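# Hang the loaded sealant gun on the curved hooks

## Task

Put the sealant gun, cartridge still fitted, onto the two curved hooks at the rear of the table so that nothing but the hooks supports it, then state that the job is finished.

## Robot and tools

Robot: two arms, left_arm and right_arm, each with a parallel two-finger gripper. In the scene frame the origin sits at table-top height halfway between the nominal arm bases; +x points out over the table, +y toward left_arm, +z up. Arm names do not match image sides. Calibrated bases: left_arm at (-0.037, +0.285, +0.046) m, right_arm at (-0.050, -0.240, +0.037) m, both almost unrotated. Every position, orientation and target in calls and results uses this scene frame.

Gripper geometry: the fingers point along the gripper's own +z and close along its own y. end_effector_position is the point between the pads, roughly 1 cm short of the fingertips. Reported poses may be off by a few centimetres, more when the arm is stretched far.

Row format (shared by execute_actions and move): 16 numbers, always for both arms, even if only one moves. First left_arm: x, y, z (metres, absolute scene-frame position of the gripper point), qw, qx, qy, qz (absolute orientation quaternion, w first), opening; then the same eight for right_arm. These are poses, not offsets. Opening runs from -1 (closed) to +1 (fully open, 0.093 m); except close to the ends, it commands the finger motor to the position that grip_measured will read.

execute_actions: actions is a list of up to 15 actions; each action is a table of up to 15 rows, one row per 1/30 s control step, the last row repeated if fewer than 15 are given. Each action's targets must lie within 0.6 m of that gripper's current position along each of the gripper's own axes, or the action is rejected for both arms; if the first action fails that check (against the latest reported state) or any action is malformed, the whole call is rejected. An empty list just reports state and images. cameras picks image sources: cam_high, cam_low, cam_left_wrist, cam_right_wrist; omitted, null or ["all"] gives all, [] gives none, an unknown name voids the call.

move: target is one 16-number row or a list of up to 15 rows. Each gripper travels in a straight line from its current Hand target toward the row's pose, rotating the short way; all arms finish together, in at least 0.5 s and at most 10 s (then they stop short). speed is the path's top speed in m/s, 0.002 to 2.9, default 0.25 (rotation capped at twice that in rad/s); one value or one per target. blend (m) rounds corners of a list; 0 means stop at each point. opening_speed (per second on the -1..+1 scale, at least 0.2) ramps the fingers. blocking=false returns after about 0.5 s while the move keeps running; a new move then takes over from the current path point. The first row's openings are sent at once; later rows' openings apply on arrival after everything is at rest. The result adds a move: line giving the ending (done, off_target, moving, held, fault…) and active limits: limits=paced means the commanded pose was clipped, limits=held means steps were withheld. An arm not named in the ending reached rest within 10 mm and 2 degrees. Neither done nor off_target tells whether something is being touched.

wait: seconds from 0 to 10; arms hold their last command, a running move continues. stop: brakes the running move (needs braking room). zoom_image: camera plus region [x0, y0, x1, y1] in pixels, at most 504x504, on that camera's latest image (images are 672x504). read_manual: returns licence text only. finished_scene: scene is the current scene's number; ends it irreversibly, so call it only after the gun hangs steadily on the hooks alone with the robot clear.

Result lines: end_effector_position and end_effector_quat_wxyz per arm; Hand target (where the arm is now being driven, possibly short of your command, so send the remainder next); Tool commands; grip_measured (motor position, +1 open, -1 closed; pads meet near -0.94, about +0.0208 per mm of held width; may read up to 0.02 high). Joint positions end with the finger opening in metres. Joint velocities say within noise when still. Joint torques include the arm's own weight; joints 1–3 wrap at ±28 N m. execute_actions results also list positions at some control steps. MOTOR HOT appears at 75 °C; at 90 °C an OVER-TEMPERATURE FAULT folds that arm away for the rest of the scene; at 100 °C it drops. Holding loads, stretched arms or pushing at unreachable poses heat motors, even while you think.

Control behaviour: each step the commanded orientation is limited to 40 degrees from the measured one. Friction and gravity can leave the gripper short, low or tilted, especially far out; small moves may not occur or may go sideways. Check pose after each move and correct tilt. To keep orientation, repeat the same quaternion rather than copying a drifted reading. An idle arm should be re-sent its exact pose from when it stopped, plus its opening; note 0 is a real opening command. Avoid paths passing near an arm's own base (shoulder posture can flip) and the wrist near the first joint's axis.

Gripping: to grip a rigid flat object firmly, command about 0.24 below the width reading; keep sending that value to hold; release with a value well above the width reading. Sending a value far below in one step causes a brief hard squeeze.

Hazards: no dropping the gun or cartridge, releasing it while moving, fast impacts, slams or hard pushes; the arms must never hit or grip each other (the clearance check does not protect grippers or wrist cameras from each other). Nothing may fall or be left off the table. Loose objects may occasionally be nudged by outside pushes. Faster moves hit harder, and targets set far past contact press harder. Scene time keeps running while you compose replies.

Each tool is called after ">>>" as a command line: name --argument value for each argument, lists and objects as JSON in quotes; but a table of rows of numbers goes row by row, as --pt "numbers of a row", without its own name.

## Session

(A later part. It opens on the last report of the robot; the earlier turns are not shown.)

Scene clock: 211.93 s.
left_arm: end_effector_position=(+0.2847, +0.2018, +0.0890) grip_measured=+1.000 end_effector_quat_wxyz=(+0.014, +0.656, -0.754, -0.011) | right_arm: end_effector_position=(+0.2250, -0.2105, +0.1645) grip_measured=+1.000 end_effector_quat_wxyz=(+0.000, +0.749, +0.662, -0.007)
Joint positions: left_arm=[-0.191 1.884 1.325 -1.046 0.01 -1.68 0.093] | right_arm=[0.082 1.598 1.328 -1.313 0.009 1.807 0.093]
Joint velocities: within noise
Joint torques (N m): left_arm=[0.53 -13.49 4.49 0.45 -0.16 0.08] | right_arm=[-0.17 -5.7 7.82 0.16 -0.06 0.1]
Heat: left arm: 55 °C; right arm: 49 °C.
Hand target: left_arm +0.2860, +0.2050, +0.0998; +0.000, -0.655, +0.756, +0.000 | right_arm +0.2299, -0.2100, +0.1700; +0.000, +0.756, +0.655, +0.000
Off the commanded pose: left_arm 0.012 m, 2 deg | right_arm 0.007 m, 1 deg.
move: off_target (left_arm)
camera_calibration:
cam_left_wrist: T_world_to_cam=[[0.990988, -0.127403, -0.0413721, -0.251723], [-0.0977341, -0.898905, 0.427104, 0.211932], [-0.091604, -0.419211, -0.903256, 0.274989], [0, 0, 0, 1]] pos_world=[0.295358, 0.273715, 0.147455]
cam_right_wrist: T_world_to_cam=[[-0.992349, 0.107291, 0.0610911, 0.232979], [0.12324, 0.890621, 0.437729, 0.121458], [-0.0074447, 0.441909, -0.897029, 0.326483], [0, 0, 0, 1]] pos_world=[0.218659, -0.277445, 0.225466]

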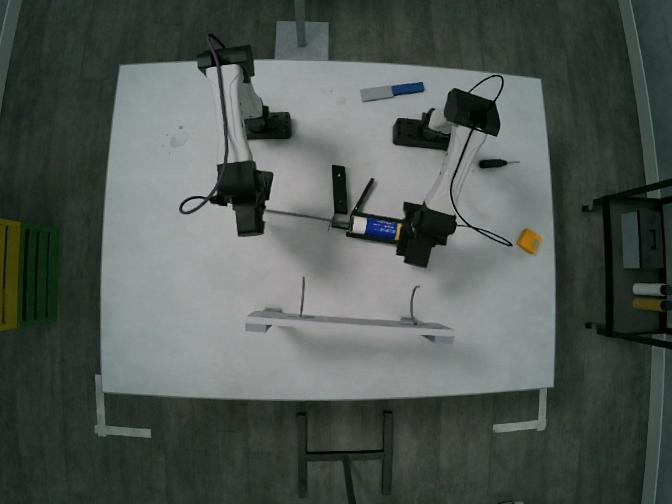

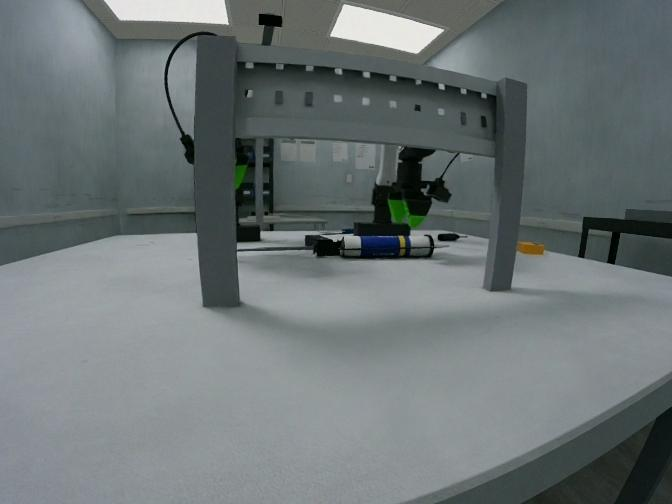

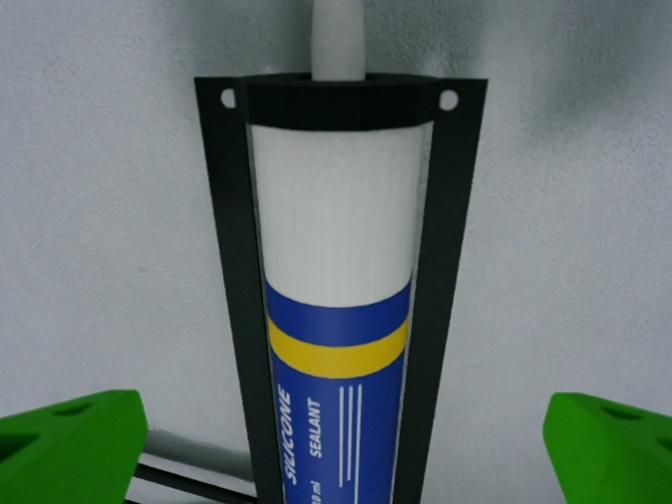

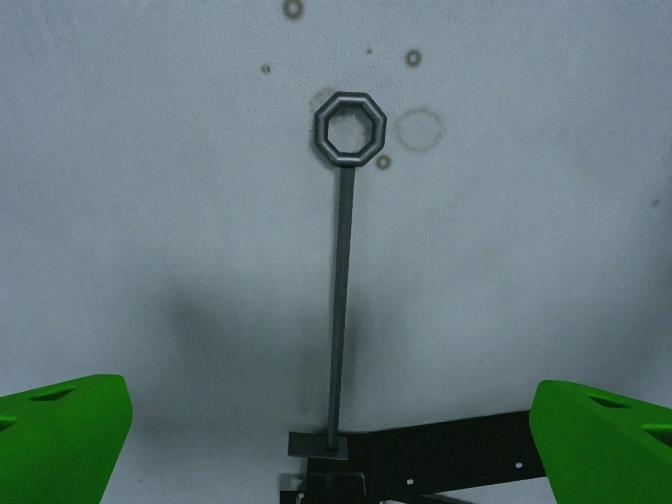

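>>> move --pt "0.286 0.212 0.06 0 -0.6547 0.7558 0 1 0.215 -0.165 0.06 0 0.7558 0.6547 0 -0.4" --pt "0.286 0.212 0.016 0 -0.6547 0.7558 0 1 0.215 -0.165 0.017 0 0.7558 0.6547 0 -0.4" --pt "0.286 0.212 0.015 0 -0.6547 0.7558 0 0.25 0.215 -0.165 0.016 0 0.7558 0.6547 0 -1" --speed 0.12 --opening_speed 0.7

Scene clock: 233.10 s.
left_arm: end_effector_position=(+0.2864, +0.2085, +0.0222) grip_measured=+0.593 end_effector_quat_wxyz=(+0.000, -0.654, +0.756, -0.007) | right_arm: end_effector_position=(+0.2184, -0.1662, +0.0193) grip_measured=-0.910 end_effector_quat_wxyz=(+0.004, +0.761, +0.648, +0.005)
Joint positions: left_arm=[-0.17 1.957 1.132 -0.734 0.009 -1.654 0.074] | right_arm=[0.24 1.765 0.899 -0.693 0.004 2.001 0.002]
Joint velocities: within noise
Joint torques (N m): left_arm=[0.64 -7.84 4.22 0.66 -0.15 0.05] | right_arm=[0.61 -6.23 4.29 0.34 -0.01 -0.19]
Heat: left arm: 58 °C; right arm: 46 °C.
Hand target: left_arm +0.2858, +0.2120, +0.0152; +0.000, -0.655, +0.756, +0.000 | right_arm +0.2149, -0.1651, +0.0160; +0.000, +0.756, +0.655, +0.000
Off the commanded pose: left_arm 0.008 m, 1 deg | right_arm 0.005 m, 1 deg.
move: done
camera_calibration:
cam_left_wrist: T_world_to_cam=[[0.991113, -0.132932, 0.00484848, -0.25522], [-0.122012, -0.893973, 0.431191, 0.252499], [-0.0529844, -0.42795, -0.902248, 0.208223], [0, 0, 0, 1]] pos_world=[0.294793, 0.28091, 0.0802307]
cam_right_wrist: T_world_to_cam=[[-0.989034, 0.142317, 0.0394578, 0.236025], [0.144781, 0.881614, 0.449217, 0.1401], [0.0291446, 0.450003, -0.892551, 0.169784], [0, 0, 0, 1]] pos_world=[0.208205, -0.233508, 0.0792927]

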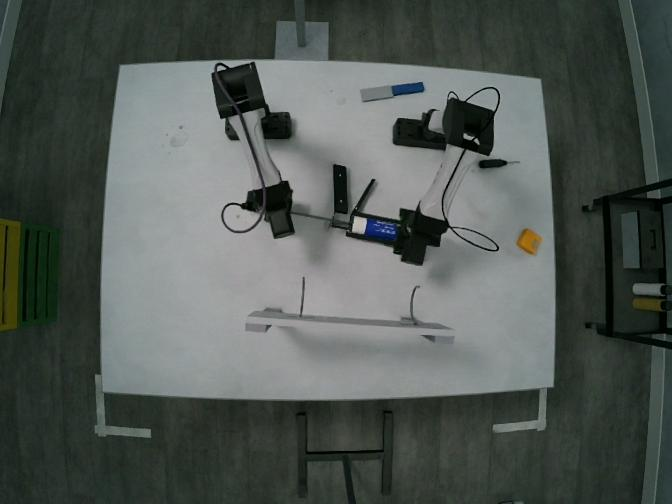

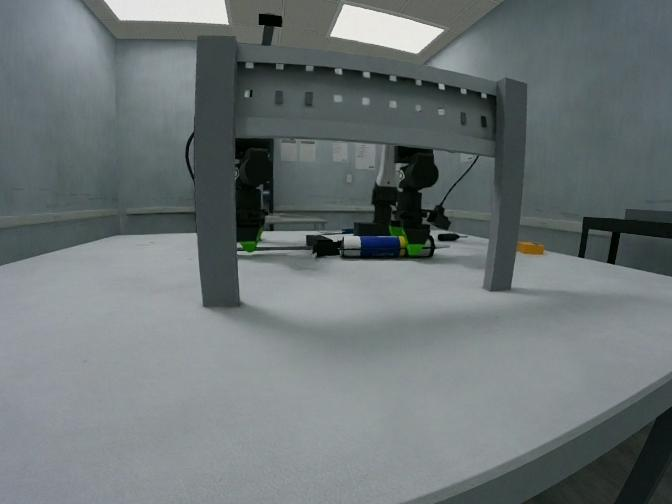

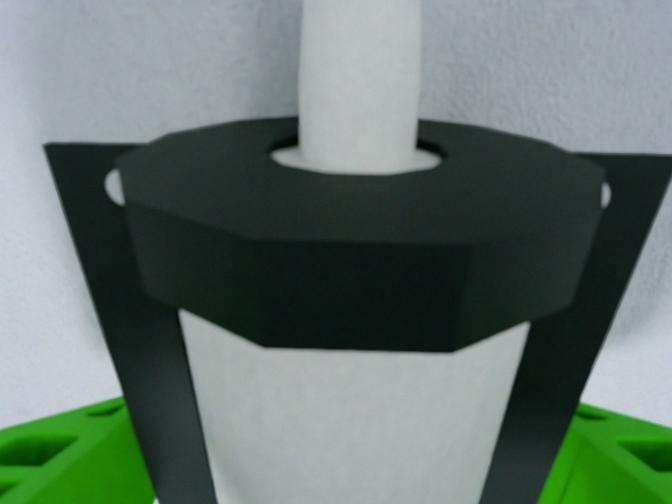

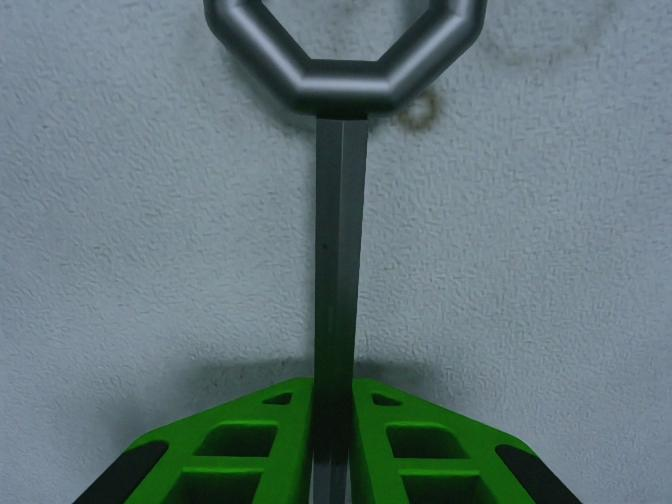

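>>> move --pt "0.286 0.212 0.2 0 -0.6547 0.7558 0 0.25 0.218 -0.165 0.2 0 0.7558 0.6547 0 -1" --pt "0.34 0.222 0.37 0.4836 -0.4836 0.5159 -0.5159 0.25 0.301 -0.157 0.37 0.5159 0.5159 0.4836 0.4836 -1" --speed '[0.12,0.15]'

Scene clock: 261.77 s.
left_arm: end_effector_position=(+0.3358, +0.2159, +0.3357) grip_measured=+0.582 end_effector_quat_wxyz=(-0.433, +0.517, -0.545, +0.498) | right_arm: end_effector_position=(+0.2983, -0.1616, +0.3393) grip_measured=-0.925 end_effector_quat_wxyz=(+0.502, +0.540, +0.512, +0.441)
Joint positions: left_arm=[-0.194 1.051 0.727 0.192 -0.153 -1.634 0.073] | right_arm=[0.446 1.006 0.741 0.137 0.564 1.602 0.001]
Joint velocities: within noise
Joint torques (N m): left_arm=[0.39 -3.85 7.64 3.66 -0.37 0.6] | right_arm=[0.21 -3.51 7.66 3.24 -0.18 -0.46]
Heat: left arm: 52 °C; right arm: 43 °C.
Hand target: left_arm +0.3370, +0.2224, +0.3695; -0.482, +0.487, -0.517, +0.514 | right_arm +0.2984, -0.1581, +0.3698; +0.516, +0.517, +0.484, +0.482
Off the commanded pose: left_arm 0.035 m, 8 deg | right_arm 0.031 m, 7 deg.
move: off_target (left_arm, right_arm)
camera_calibration:
cam_left_wrist: T_world_to_cam=[[0.140362, 0.0400116, 0.989291, -0.38687], [-0.496845, -0.861423, 0.105333, 0.358269], [0.856413, -0.506309, -0.101031, -0.0604214], [0, 0, 0, 1]] pos_world=[0.284052, 0.293509, 0.338885]
cam_right_wrist: T_world_to_cam=[[-0.164067, -0.0394527, -0.98566, 0.374048], [-0.363886, 0.931152, 0.0232994, 0.285008], [0.91688, 0.362491, -0.167128, -0.0740619], [0, 0, 0, 1]] pos_world=[0.232985, -0.223782, 0.349666]

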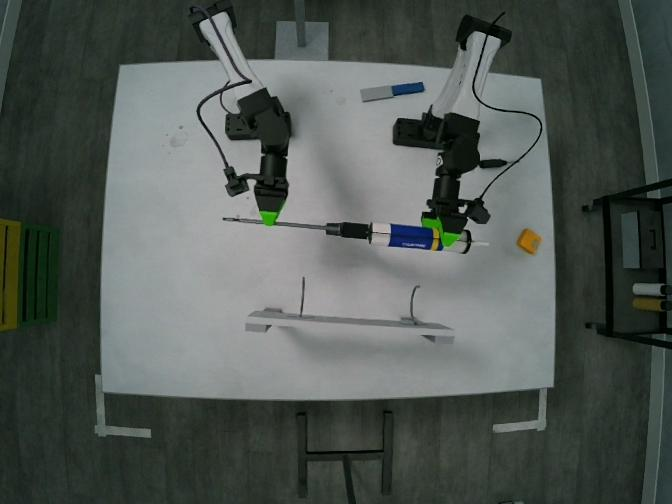

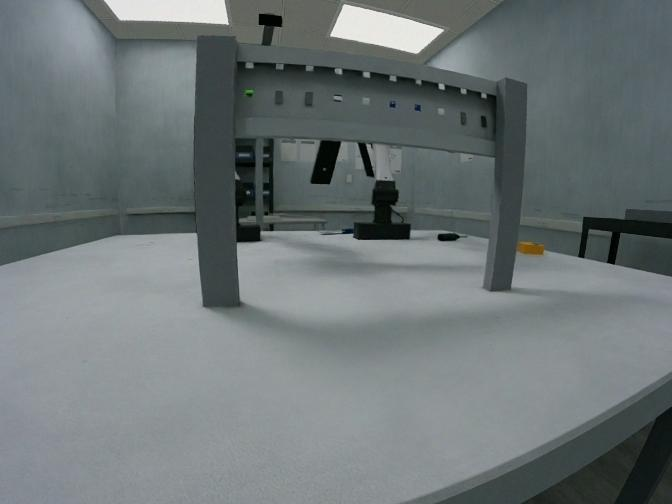

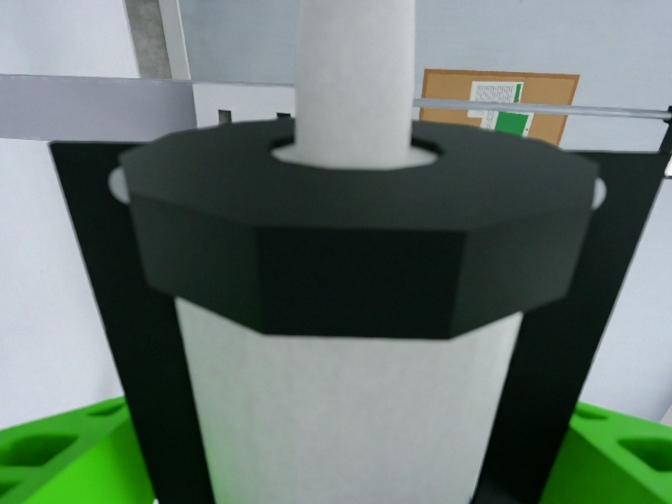

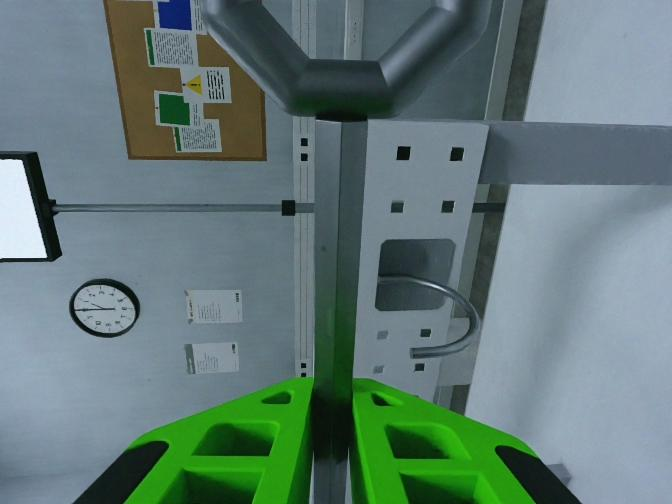

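>>> move --pt "0.42 0.228 0.41 0.4836 -0.4836 0.5159 -0.5159 0.25 0.386 -0.153 0.40 0.5159 0.5159 0.4836 0.4836 -1" --pt "0.475 0.228 0.415 0.4836 -0.4836 0.5159 -0.5159 0.25 0.446 -0.153 0.40 0.5159 0.5159 0.4836 0.4836 -1" --speed 0.15

>>> zoom_image --camera "cam_high" --region '[240, 200, 480, 350]'

>>> zoom_image --camera "cam_low" --region '[180, 20, 540, 310]'

Scene clock: 275.37 s.
left_arm: end_effector_position=(+0.4621, +0.2273, +0.3555) grip_measured=+0.582 end_effector_quat_wxyz=(-0.433, +0.530, -0.556, +0.471) | right_arm: end_effector_position=(+0.4375, -0.1544, +0.3494) grip_measured=-0.925 end_effector_quat_wxyz=(+0.484, +0.549, +0.519, +0.443)
Joint positions: left_arm=[-0.082 1.546 1.213 0.151 -0.072 -1.601 0.073] | right_arm=[0.265 1.541 1.18 0.211 0.365 1.608 0.001]
Joint velocities: within noise
Joint torques (N m): left_arm=[0.42 -8.49 11.21 3.82 -0.03 0.32] | right_arm=[-0.06 -7.98 11.37 3.1 0 -0.53]
Heat: left arm: 47 °C; right arm: 47 °C.
Hand target: left_arm +0.4664, +0.2290, +0.4138; -0.483, +0.485, -0.516, +0.514 | right_arm +0.4403, -0.1544, +0.3990; +0.516, +0.517, +0.483, +0.482
Off the commanded pose: left_arm 0.061 m, 10 deg | right_arm 0.051 m, 8 deg.
move: off_target (left_arm, right_arm)
camera_calibration:
cam_left_wrist: T_world_to_cam=[[0.188855, 0.015491, 0.981883, -0.438879], [-0.468611, -0.877265, 0.103973, 0.41977], [0.862982, -0.479757, -0.158416, -0.149467], [0, 0, 0, 1]] pos_world=[0.408581, 0.30334, 0.363605]
cam_right_wrist: T_world_to_cam=[[-0.19274, -0.0194162, -0.981058, 0.421161], [-0.377928, 0.924143, 0.0559586, 0.3222], [0.905551, 0.381554, -0.185458, -0.188258], [0, 0, 0, 1]] pos_world=[0.373421, -0.21775, 0.36024]

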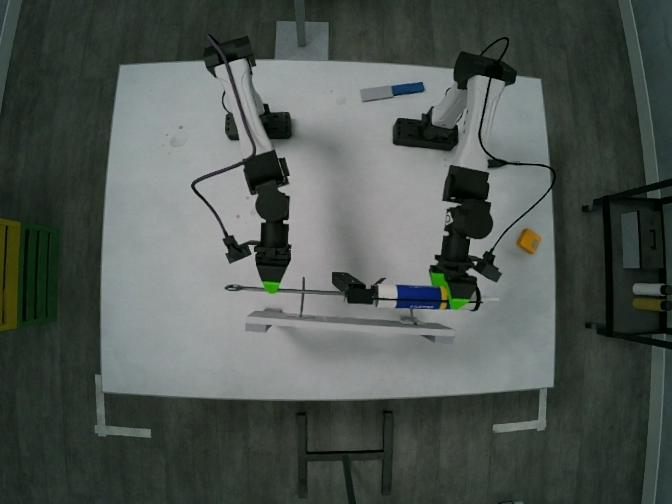

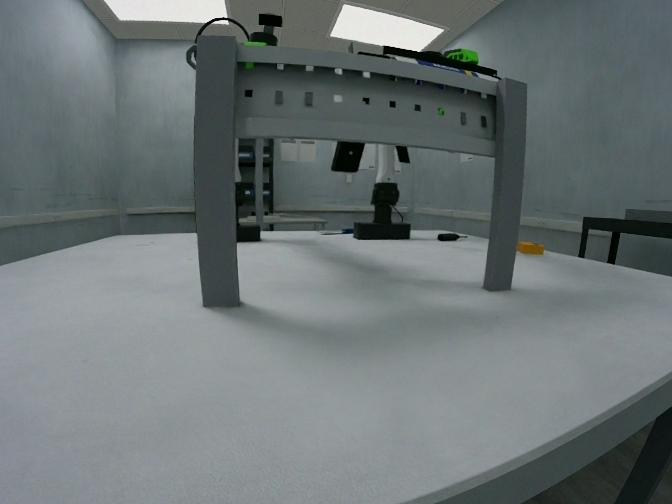

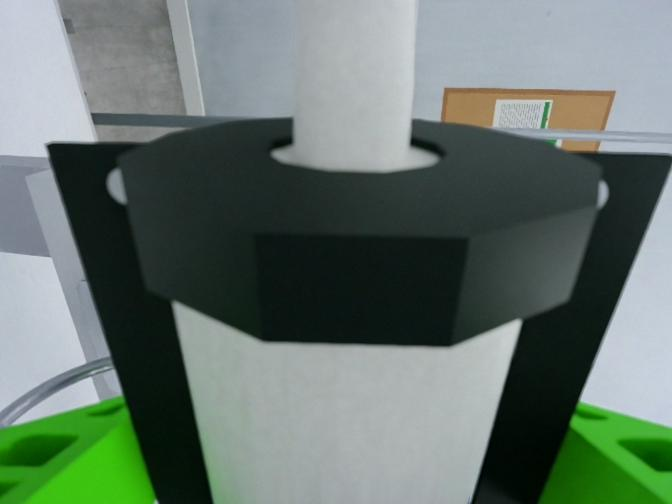

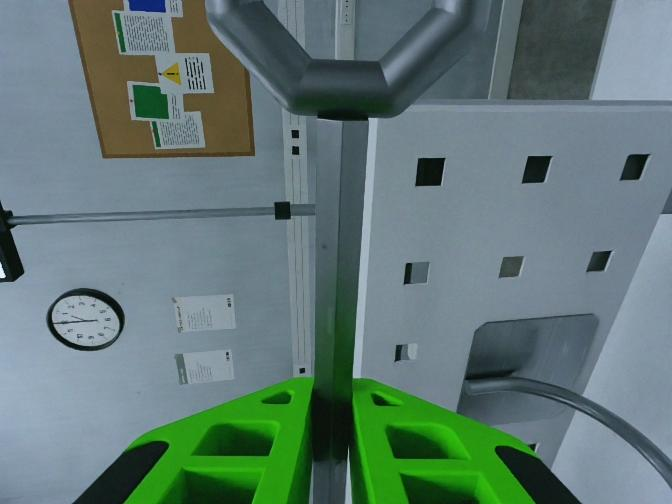

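Scaled by 2.100 from the camera's 672x504 image, which has a finer 960x720 frame.

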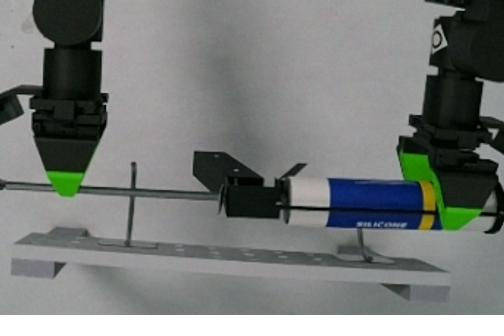

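Scaled by 1.400 from the camera's 672x504 image, which has a finer 960x720 frame.

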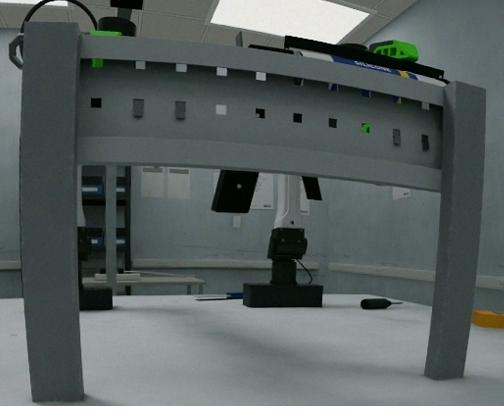

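>>> move --pt "0.494 0.228 0.415 0.4836 -0.4836 0.5159 -0.5159 0.25 0.463 -0.153 0.40 0.5159 0.5159 0.4836 0.4836 -1" --pt "0.494 0.228 0.365 0.4836 -0.4836 0.5159 -0.5159 0.25 0.463 -0.153 0.33 0.5159 0.5159 0.4836 0.4836 -1" --speed 0.1

>>> zoom_image --camera "cam_high" --region '[240, 200, 480, 350]'

>>> zoom_image --camera "cam_low" --region '[180, 20, 540, 310]'

Scene clock: 290.17 s.
left_arm: end_effector_position=(+0.4834, +0.2278, +0.3154) grip_measured=+0.582 end_effector_quat_wxyz=(-0.439, +0.525, -0.560, +0.468) | right_arm: end_effector_position=(+0.4597, -0.1535, +0.3023) grip_measured=-0.925 end_effector_quat_wxyz=(+0.490, +0.544, +0.504, +0.458)
Joint positions: left_arm=[-0.073 1.652 1.157 0.316 -0.065 -1.582 0.073] | right_arm=[0.249 1.668 1.08 0.481 0.35 1.611 0.001]
Joint velocities: within noise
Joint torques (N m): left_arm=[0.34 -9.87 8.55 4.04 -0.01 0.18] | right_arm=[0.09 -8.94 7.47 3.13 -0.03 -0.55]
Heat: left arm: 47 °C; right arm: 49 °C.
Hand target: left_arm +0.4877, +0.2288, +0.3645; -0.482, +0.486, -0.518, +0.514 | right_arm +0.4612, -0.1534, +0.3298; +0.515, +0.517, +0.484, +0.482
Off the commanded pose: left_arm 0.051 m, 10 deg | right_arm 0.028 m, 6 deg.
move: off_target (left_arm, right_arm)
camera_calibration:
cam_left_wrist: T_world_to_cam=[[0.184595, -0.00117493, 0.982814, -0.397877], [-0.470584, -0.878022, 0.0873366, 0.440706], [0.86283, -0.478619, -0.162631, -0.172862], [0, 0, 0, 1]] pos_world=[0.429986, 0.303747, 0.324436]
cam_right_wrist: T_world_to_cam=[[-0.152372, -0.00209714, -0.988321, 0.365613], [-0.37908, 0.923638, 0.0564838, 0.332761], [0.912733, 0.383259, -0.141531, -0.233816], [0, 0, 0, 1]] pos_world=[0.395264, -0.216972, 0.309455]

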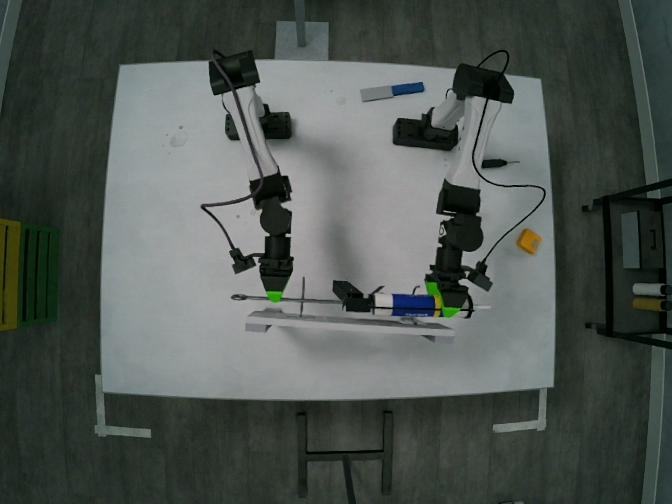

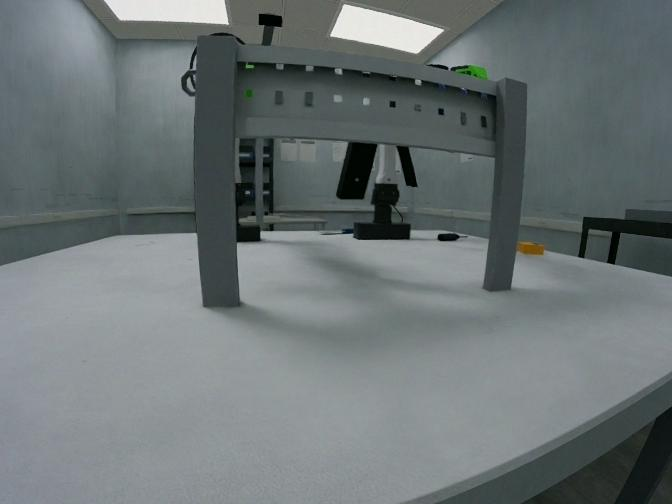

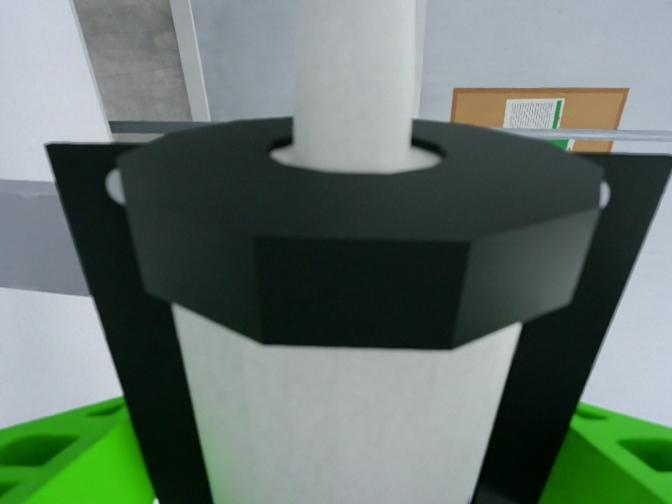

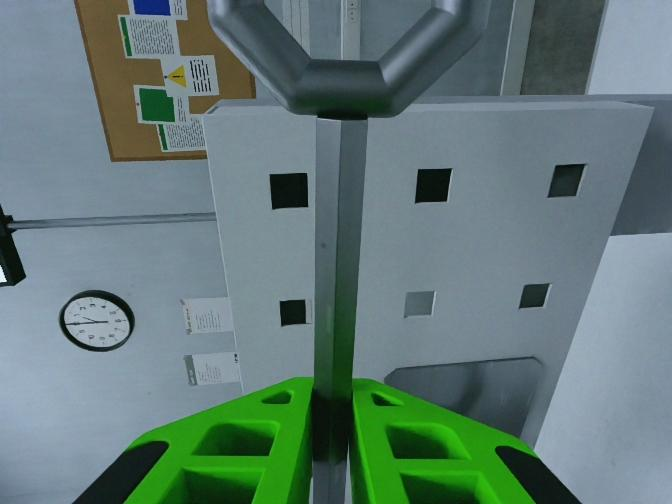

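Scaled by 2.100 from the camera's 672x504 image, which has a finer 960x720 frame.

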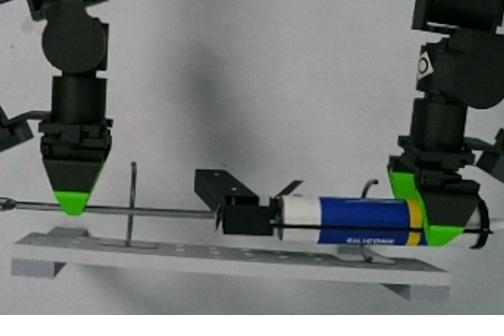

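Scaled by 1.400 from the camera's 672x504 image, which has a finer 960x720 frame.

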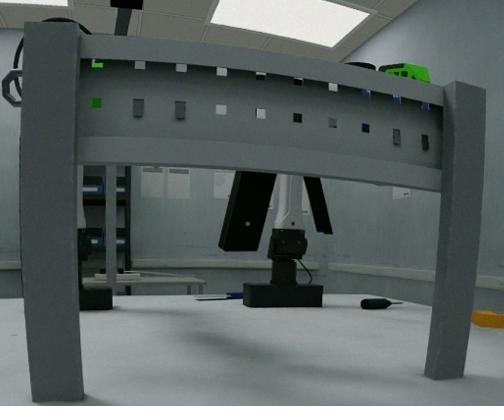

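>>> move --pt "0.494 0.228 0.335 0.4836 -0.4836 0.5159 -0.5159 0.25 0.463 -0.153 0.285 0.5159 0.5159 0.4836 0.4836 -1" --speed 0.06

>>> move --pt "0.494 0.228 0.315 0.4836 -0.4836 0.5159 -0.5159 0.25 0.463 -0.153 0.26 0.5159 0.5159 0.4836 0.4836 -1" --speed 0.06

>>> zoom_image --camera "cam_high" --region '[240, 200, 480, 350]'

>>> zoom_image --camera "cam_low" --region '[180, 20, 540, 310]'

Scene clock: 301.30 s.
left_arm: end_effector_position=(+0.4821, +0.2279, +0.2833) grip_measured=+0.582 end_effector_quat_wxyz=(-0.438, +0.525, -0.565, +0.462) | right_arm: end_effector_position=(+0.4606, -0.1528, +0.2644) grip_measured=-0.925 end_effector_quat_wxyz=(+0.492, +0.541, +0.498, +0.466)
Joint positions: left_arm=[-0.073 1.685 1.07 0.425 -0.065 -1.573 0.073] | right_arm=[0.249 1.741 0.978 0.677 0.347 1.613 0.001]
Joint velocities: within noise
Joint torques (N m): left_arm=[0.39 -10.06 8.31 4.14 0 0.09] | right_arm=[0.06 -8.87 6.65 3.03 -0.02 -0.6]
Heat: left arm: 53 °C; right arm: 50 °C.
Hand target: left_arm +0.4875, +0.2288, +0.3347; -0.482, +0.486, -0.518, +0.513 | right_arm +0.4621, -0.1532, +0.2849; +0.515, +0.517, +0.484, +0.482
Off the commanded pose: left_arm 0.053 m, 11 deg | right_arm 0.021 m, 5 deg.
move: off_target (left_arm, right_arm)
camera_calibration:
cam_left_wrist: T_world_to_cam=[[0.194716, -0.012109, 0.980785, -0.367956], [-0.471273, -0.8781, 0.0827209, 0.444681], [0.860225, -0.478324, -0.176687, -0.171782], [0, 0, 0, 1]] pos_world=[0.428984, 0.303851, 0.293749]
cam_right_wrist: T_world_to_cam=[[-0.133092, 0.00525416, -0.99109, 0.321283], [-0.382484, 0.922248, 0.0562524, 0.336032], [0.914326, 0.386563, -0.120734, -0.246028], [0, 0, 0, 1]] pos_world=[0.396237, -0.216488, 0.269814]

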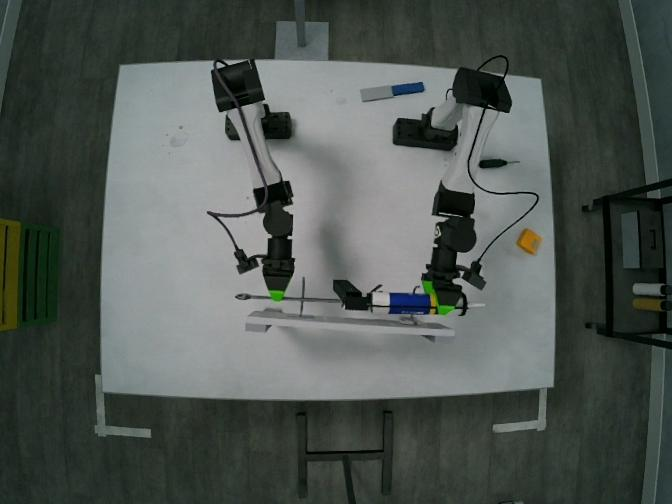

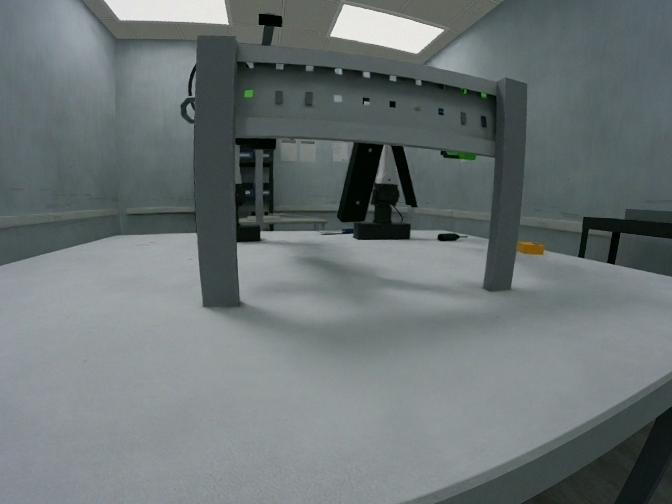

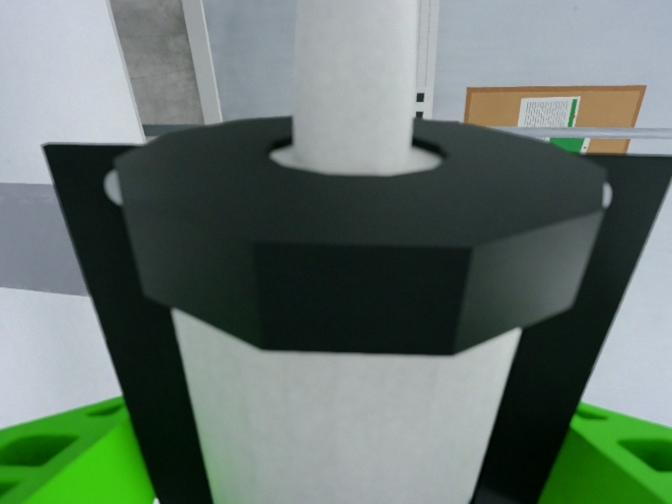

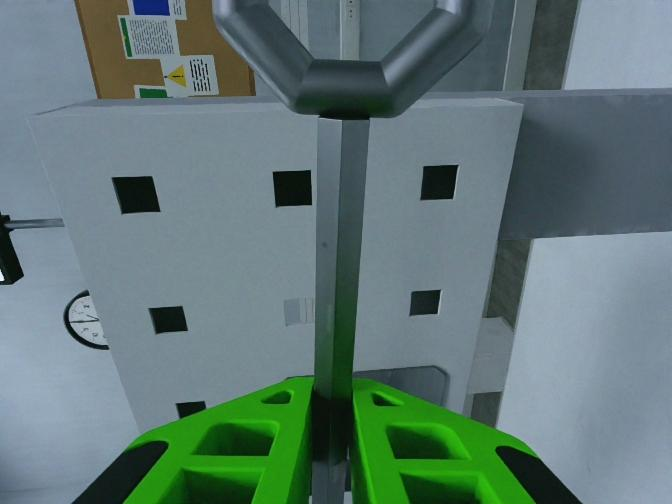

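Scene clock: 302.30 s.
left_arm: end_effector_position=(+0.4847, +0.2279, +0.2728) grip_measured=+0.582 end_effector_quat_wxyz=(-0.449, +0.515, -0.562, +0.466) | right_arm: end_effector_position=(+0.4620, -0.1524, +0.2483) grip_measured=-0.925 end_effector_quat_wxyz=(+0.496, +0.537, +0.489, +0.475)
Joint positions: left_arm=[-0.073 1.717 1.033 0.52 -0.067 -1.556 0.073] | right_arm=[0.249 1.794 0.937 0.798 0.347 1.616 0.001]
Joint velocities: within noise
Joint torques (N m): left_arm=[0.5 -9.68 7.53 3.99 0.08 -0.08] | right_arm=[-0.03 -8.66 5.93 2.81 -0.03 -0.63]
Heat: left arm: 53 °C; right arm: 50 °C.
Hand target: left_arm +0.4895, +0.2286, +0.3147; +0.482, -0.485, +0.518, -0.514 | right_arm +0.4626, -0.1531, +0.2600; +0.515, +0.517, +0.484, +0.483
Off the commanded pose: left_arm 0.043 m, 9 deg | right_arm 0.012 m, 3 deg.
move: off_target (left_arm, right_arm)
camera_calibration:
cam_left_wrist: T_world_to_cam=[[0.167632, -0.0254296, 0.985522, -0.34327], [-0.474449, -0.878368, 0.0580367, 0.455026], [0.864174, -0.477309, -0.159308, -0.182682], [0, 0, 0, 1]] pos_world=[0.431299, 0.303756, 0.282789]
cam_right_wrist: T_world_to_cam=[[-0.106351, 0.0155578, -0.994207, 0.295426], [-0.383771, 0.92176, 0.0554762, 0.337766], [0.917284, 0.387448, -0.0920591, -0.257673], [0, 0, 0, 1]] pos_world=[0.397402, -0.216101, 0.251256]

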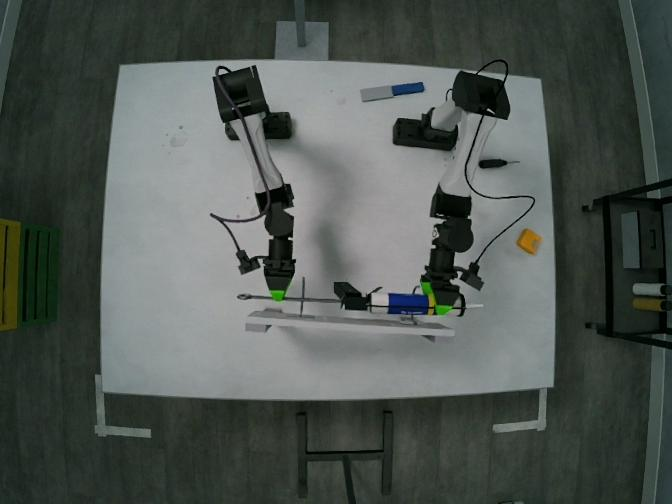

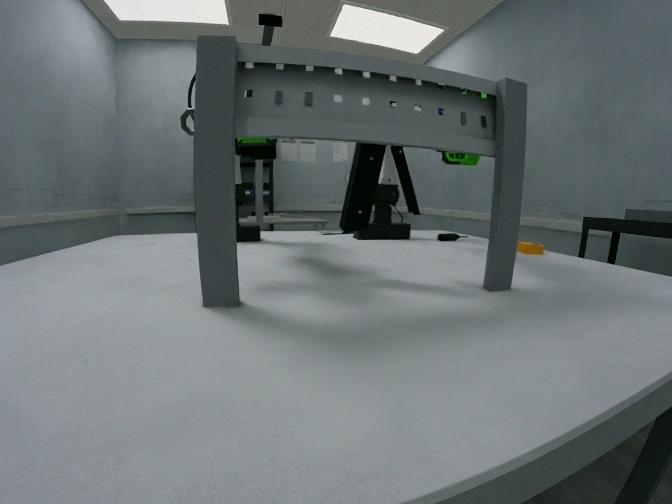

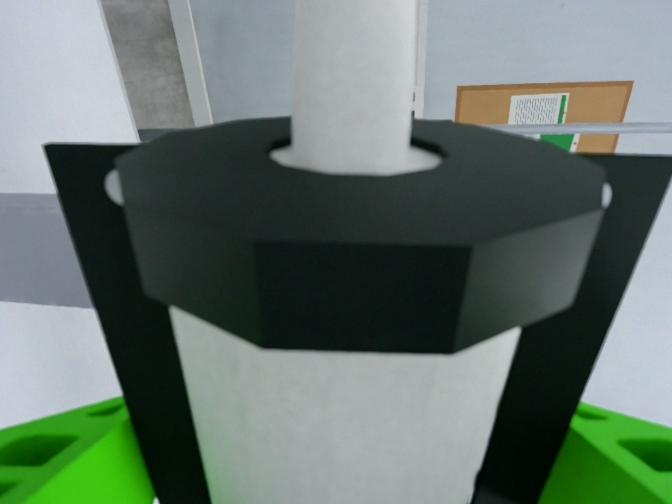

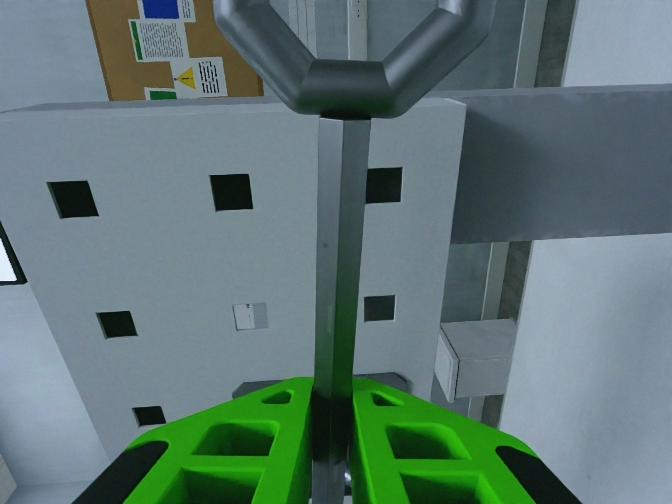

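Scaled by 2.100 from the camera's 672x504 image, which has a finer 960x720 frame.

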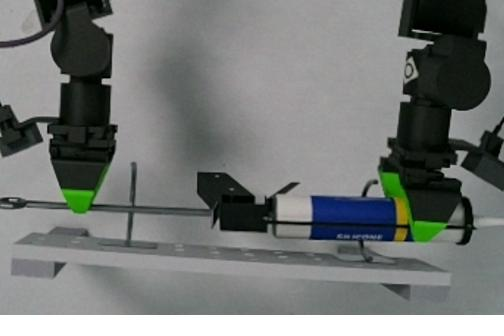

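Scaled by 1.400 from the camera's 672x504 image, which has a finer 960x720 frame.

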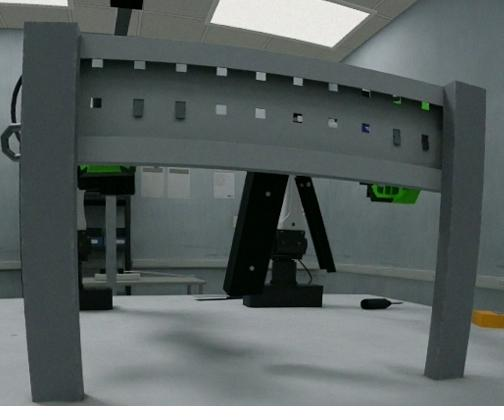

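>>> move --pt "0.492 0.228 0.285 0.4836 -0.4836 0.5159 -0.5159 0.25 0.463 -0.153 0.238 0.5159 0.5159 0.4836 0.4836 -1" --speed 0.06

>>> zoom_image --camera "cam_high" --region '[240, 200, 480, 350]'

Scene clock: 309.40 s.
left_arm: end_effector_position=(+0.4872, +0.2275, +0.2719) grip_measured=+0.582 end_effector_quat_wxyz=(+0.477, -0.489, +0.544, -0.487) | right_arm: end_effector_position=(+0.4631, -0.1525, +0.2418) grip_measured=-0.925 end_effector_quat_wxyz=(+0.505, +0.529, +0.473, +0.492)
Joint positions: left_arm=[-0.073 1.76 0.982 0.706 -0.067 -1.533 0.073] | right_arm=[0.249 1.843 0.909 0.928 0.347 1.616 0.001]
Joint velocities: within noise
Joint torques (N m): left_arm=[0.44 -7.94 6.53 3.36 0.09 -0.29] | right_arm=[-0.06 -7.87 5.19 2.4 -0.06 -0.63]
Heat: left arm: 56 °C; right arm: 50 °C.
Hand target: left_arm +0.4911, +0.2281, +0.2850; +0.483, -0.484, +0.518, -0.515 | right_arm +0.4630, -0.1531, +0.2380; +0.515, +0.517, +0.484, +0.483
Off the commanded pose: left_arm 0.014 m, 5 deg | right_arm 0.004 m, 2 deg.
move: off_target (left_arm)
camera_calibration:
cam_left_wrist: T_world_to_cam=[[0.0756131, -0.0368269, 0.996457, -0.298479], [-0.479742, -0.877401, 0.00397695, 0.473088], [0.874145, -0.478343, -0.0840104, -0.210387], [0, 0, 0, 1]] pos_world=[0.433438, 0.303458, 0.277866]
cam_right_wrist: T_world_to_cam=[[-0.0562495, 0.0299275, -0.997968, 0.269037], [-0.38572, 0.921294, 0.0493689, 0.341006], [0.9209, 0.387713, -0.0402787, -0.273403], [0, 0, 0, 1]] pos_world=[0.398442, -0.216216, 0.240643]

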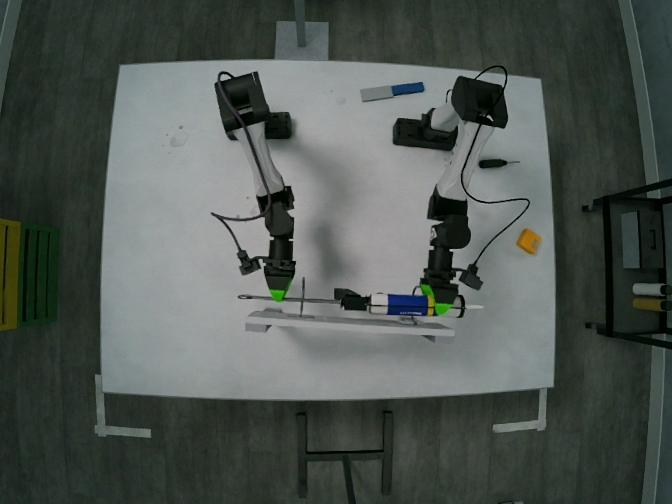

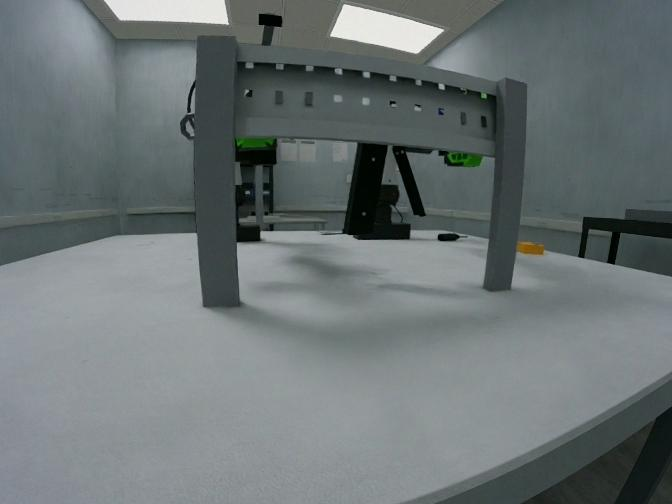

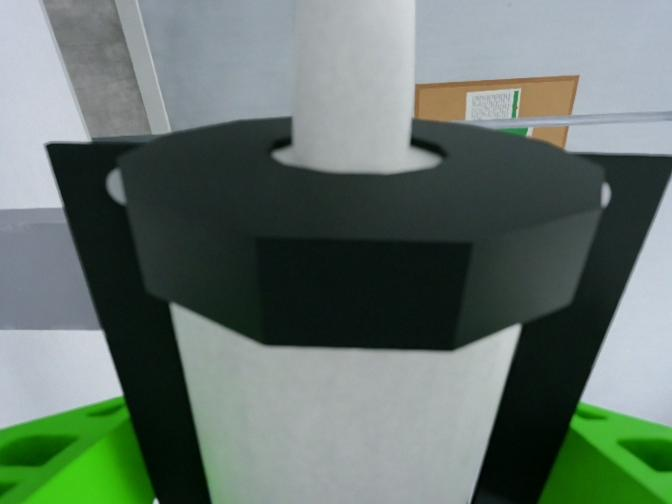

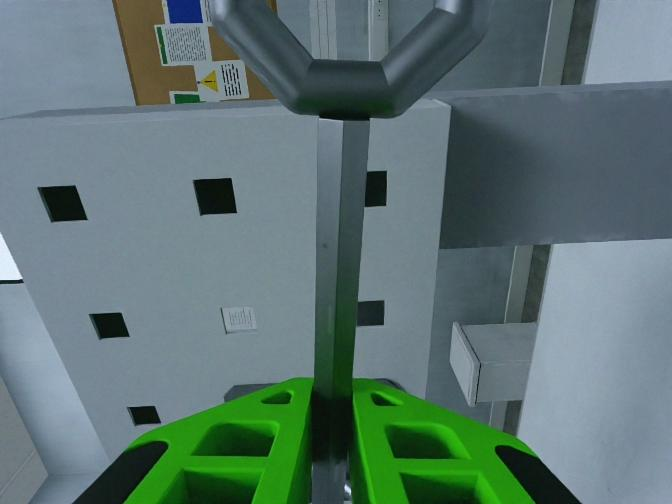

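Scaled by 2.100 from the camera's 672x504 image, which has a finer 960x720 frame.

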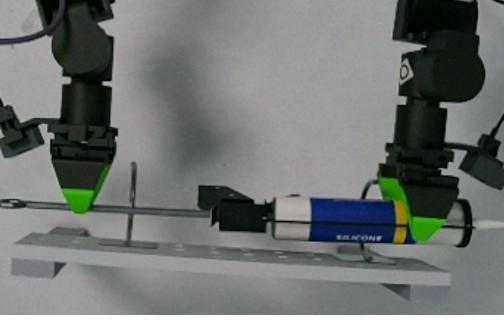

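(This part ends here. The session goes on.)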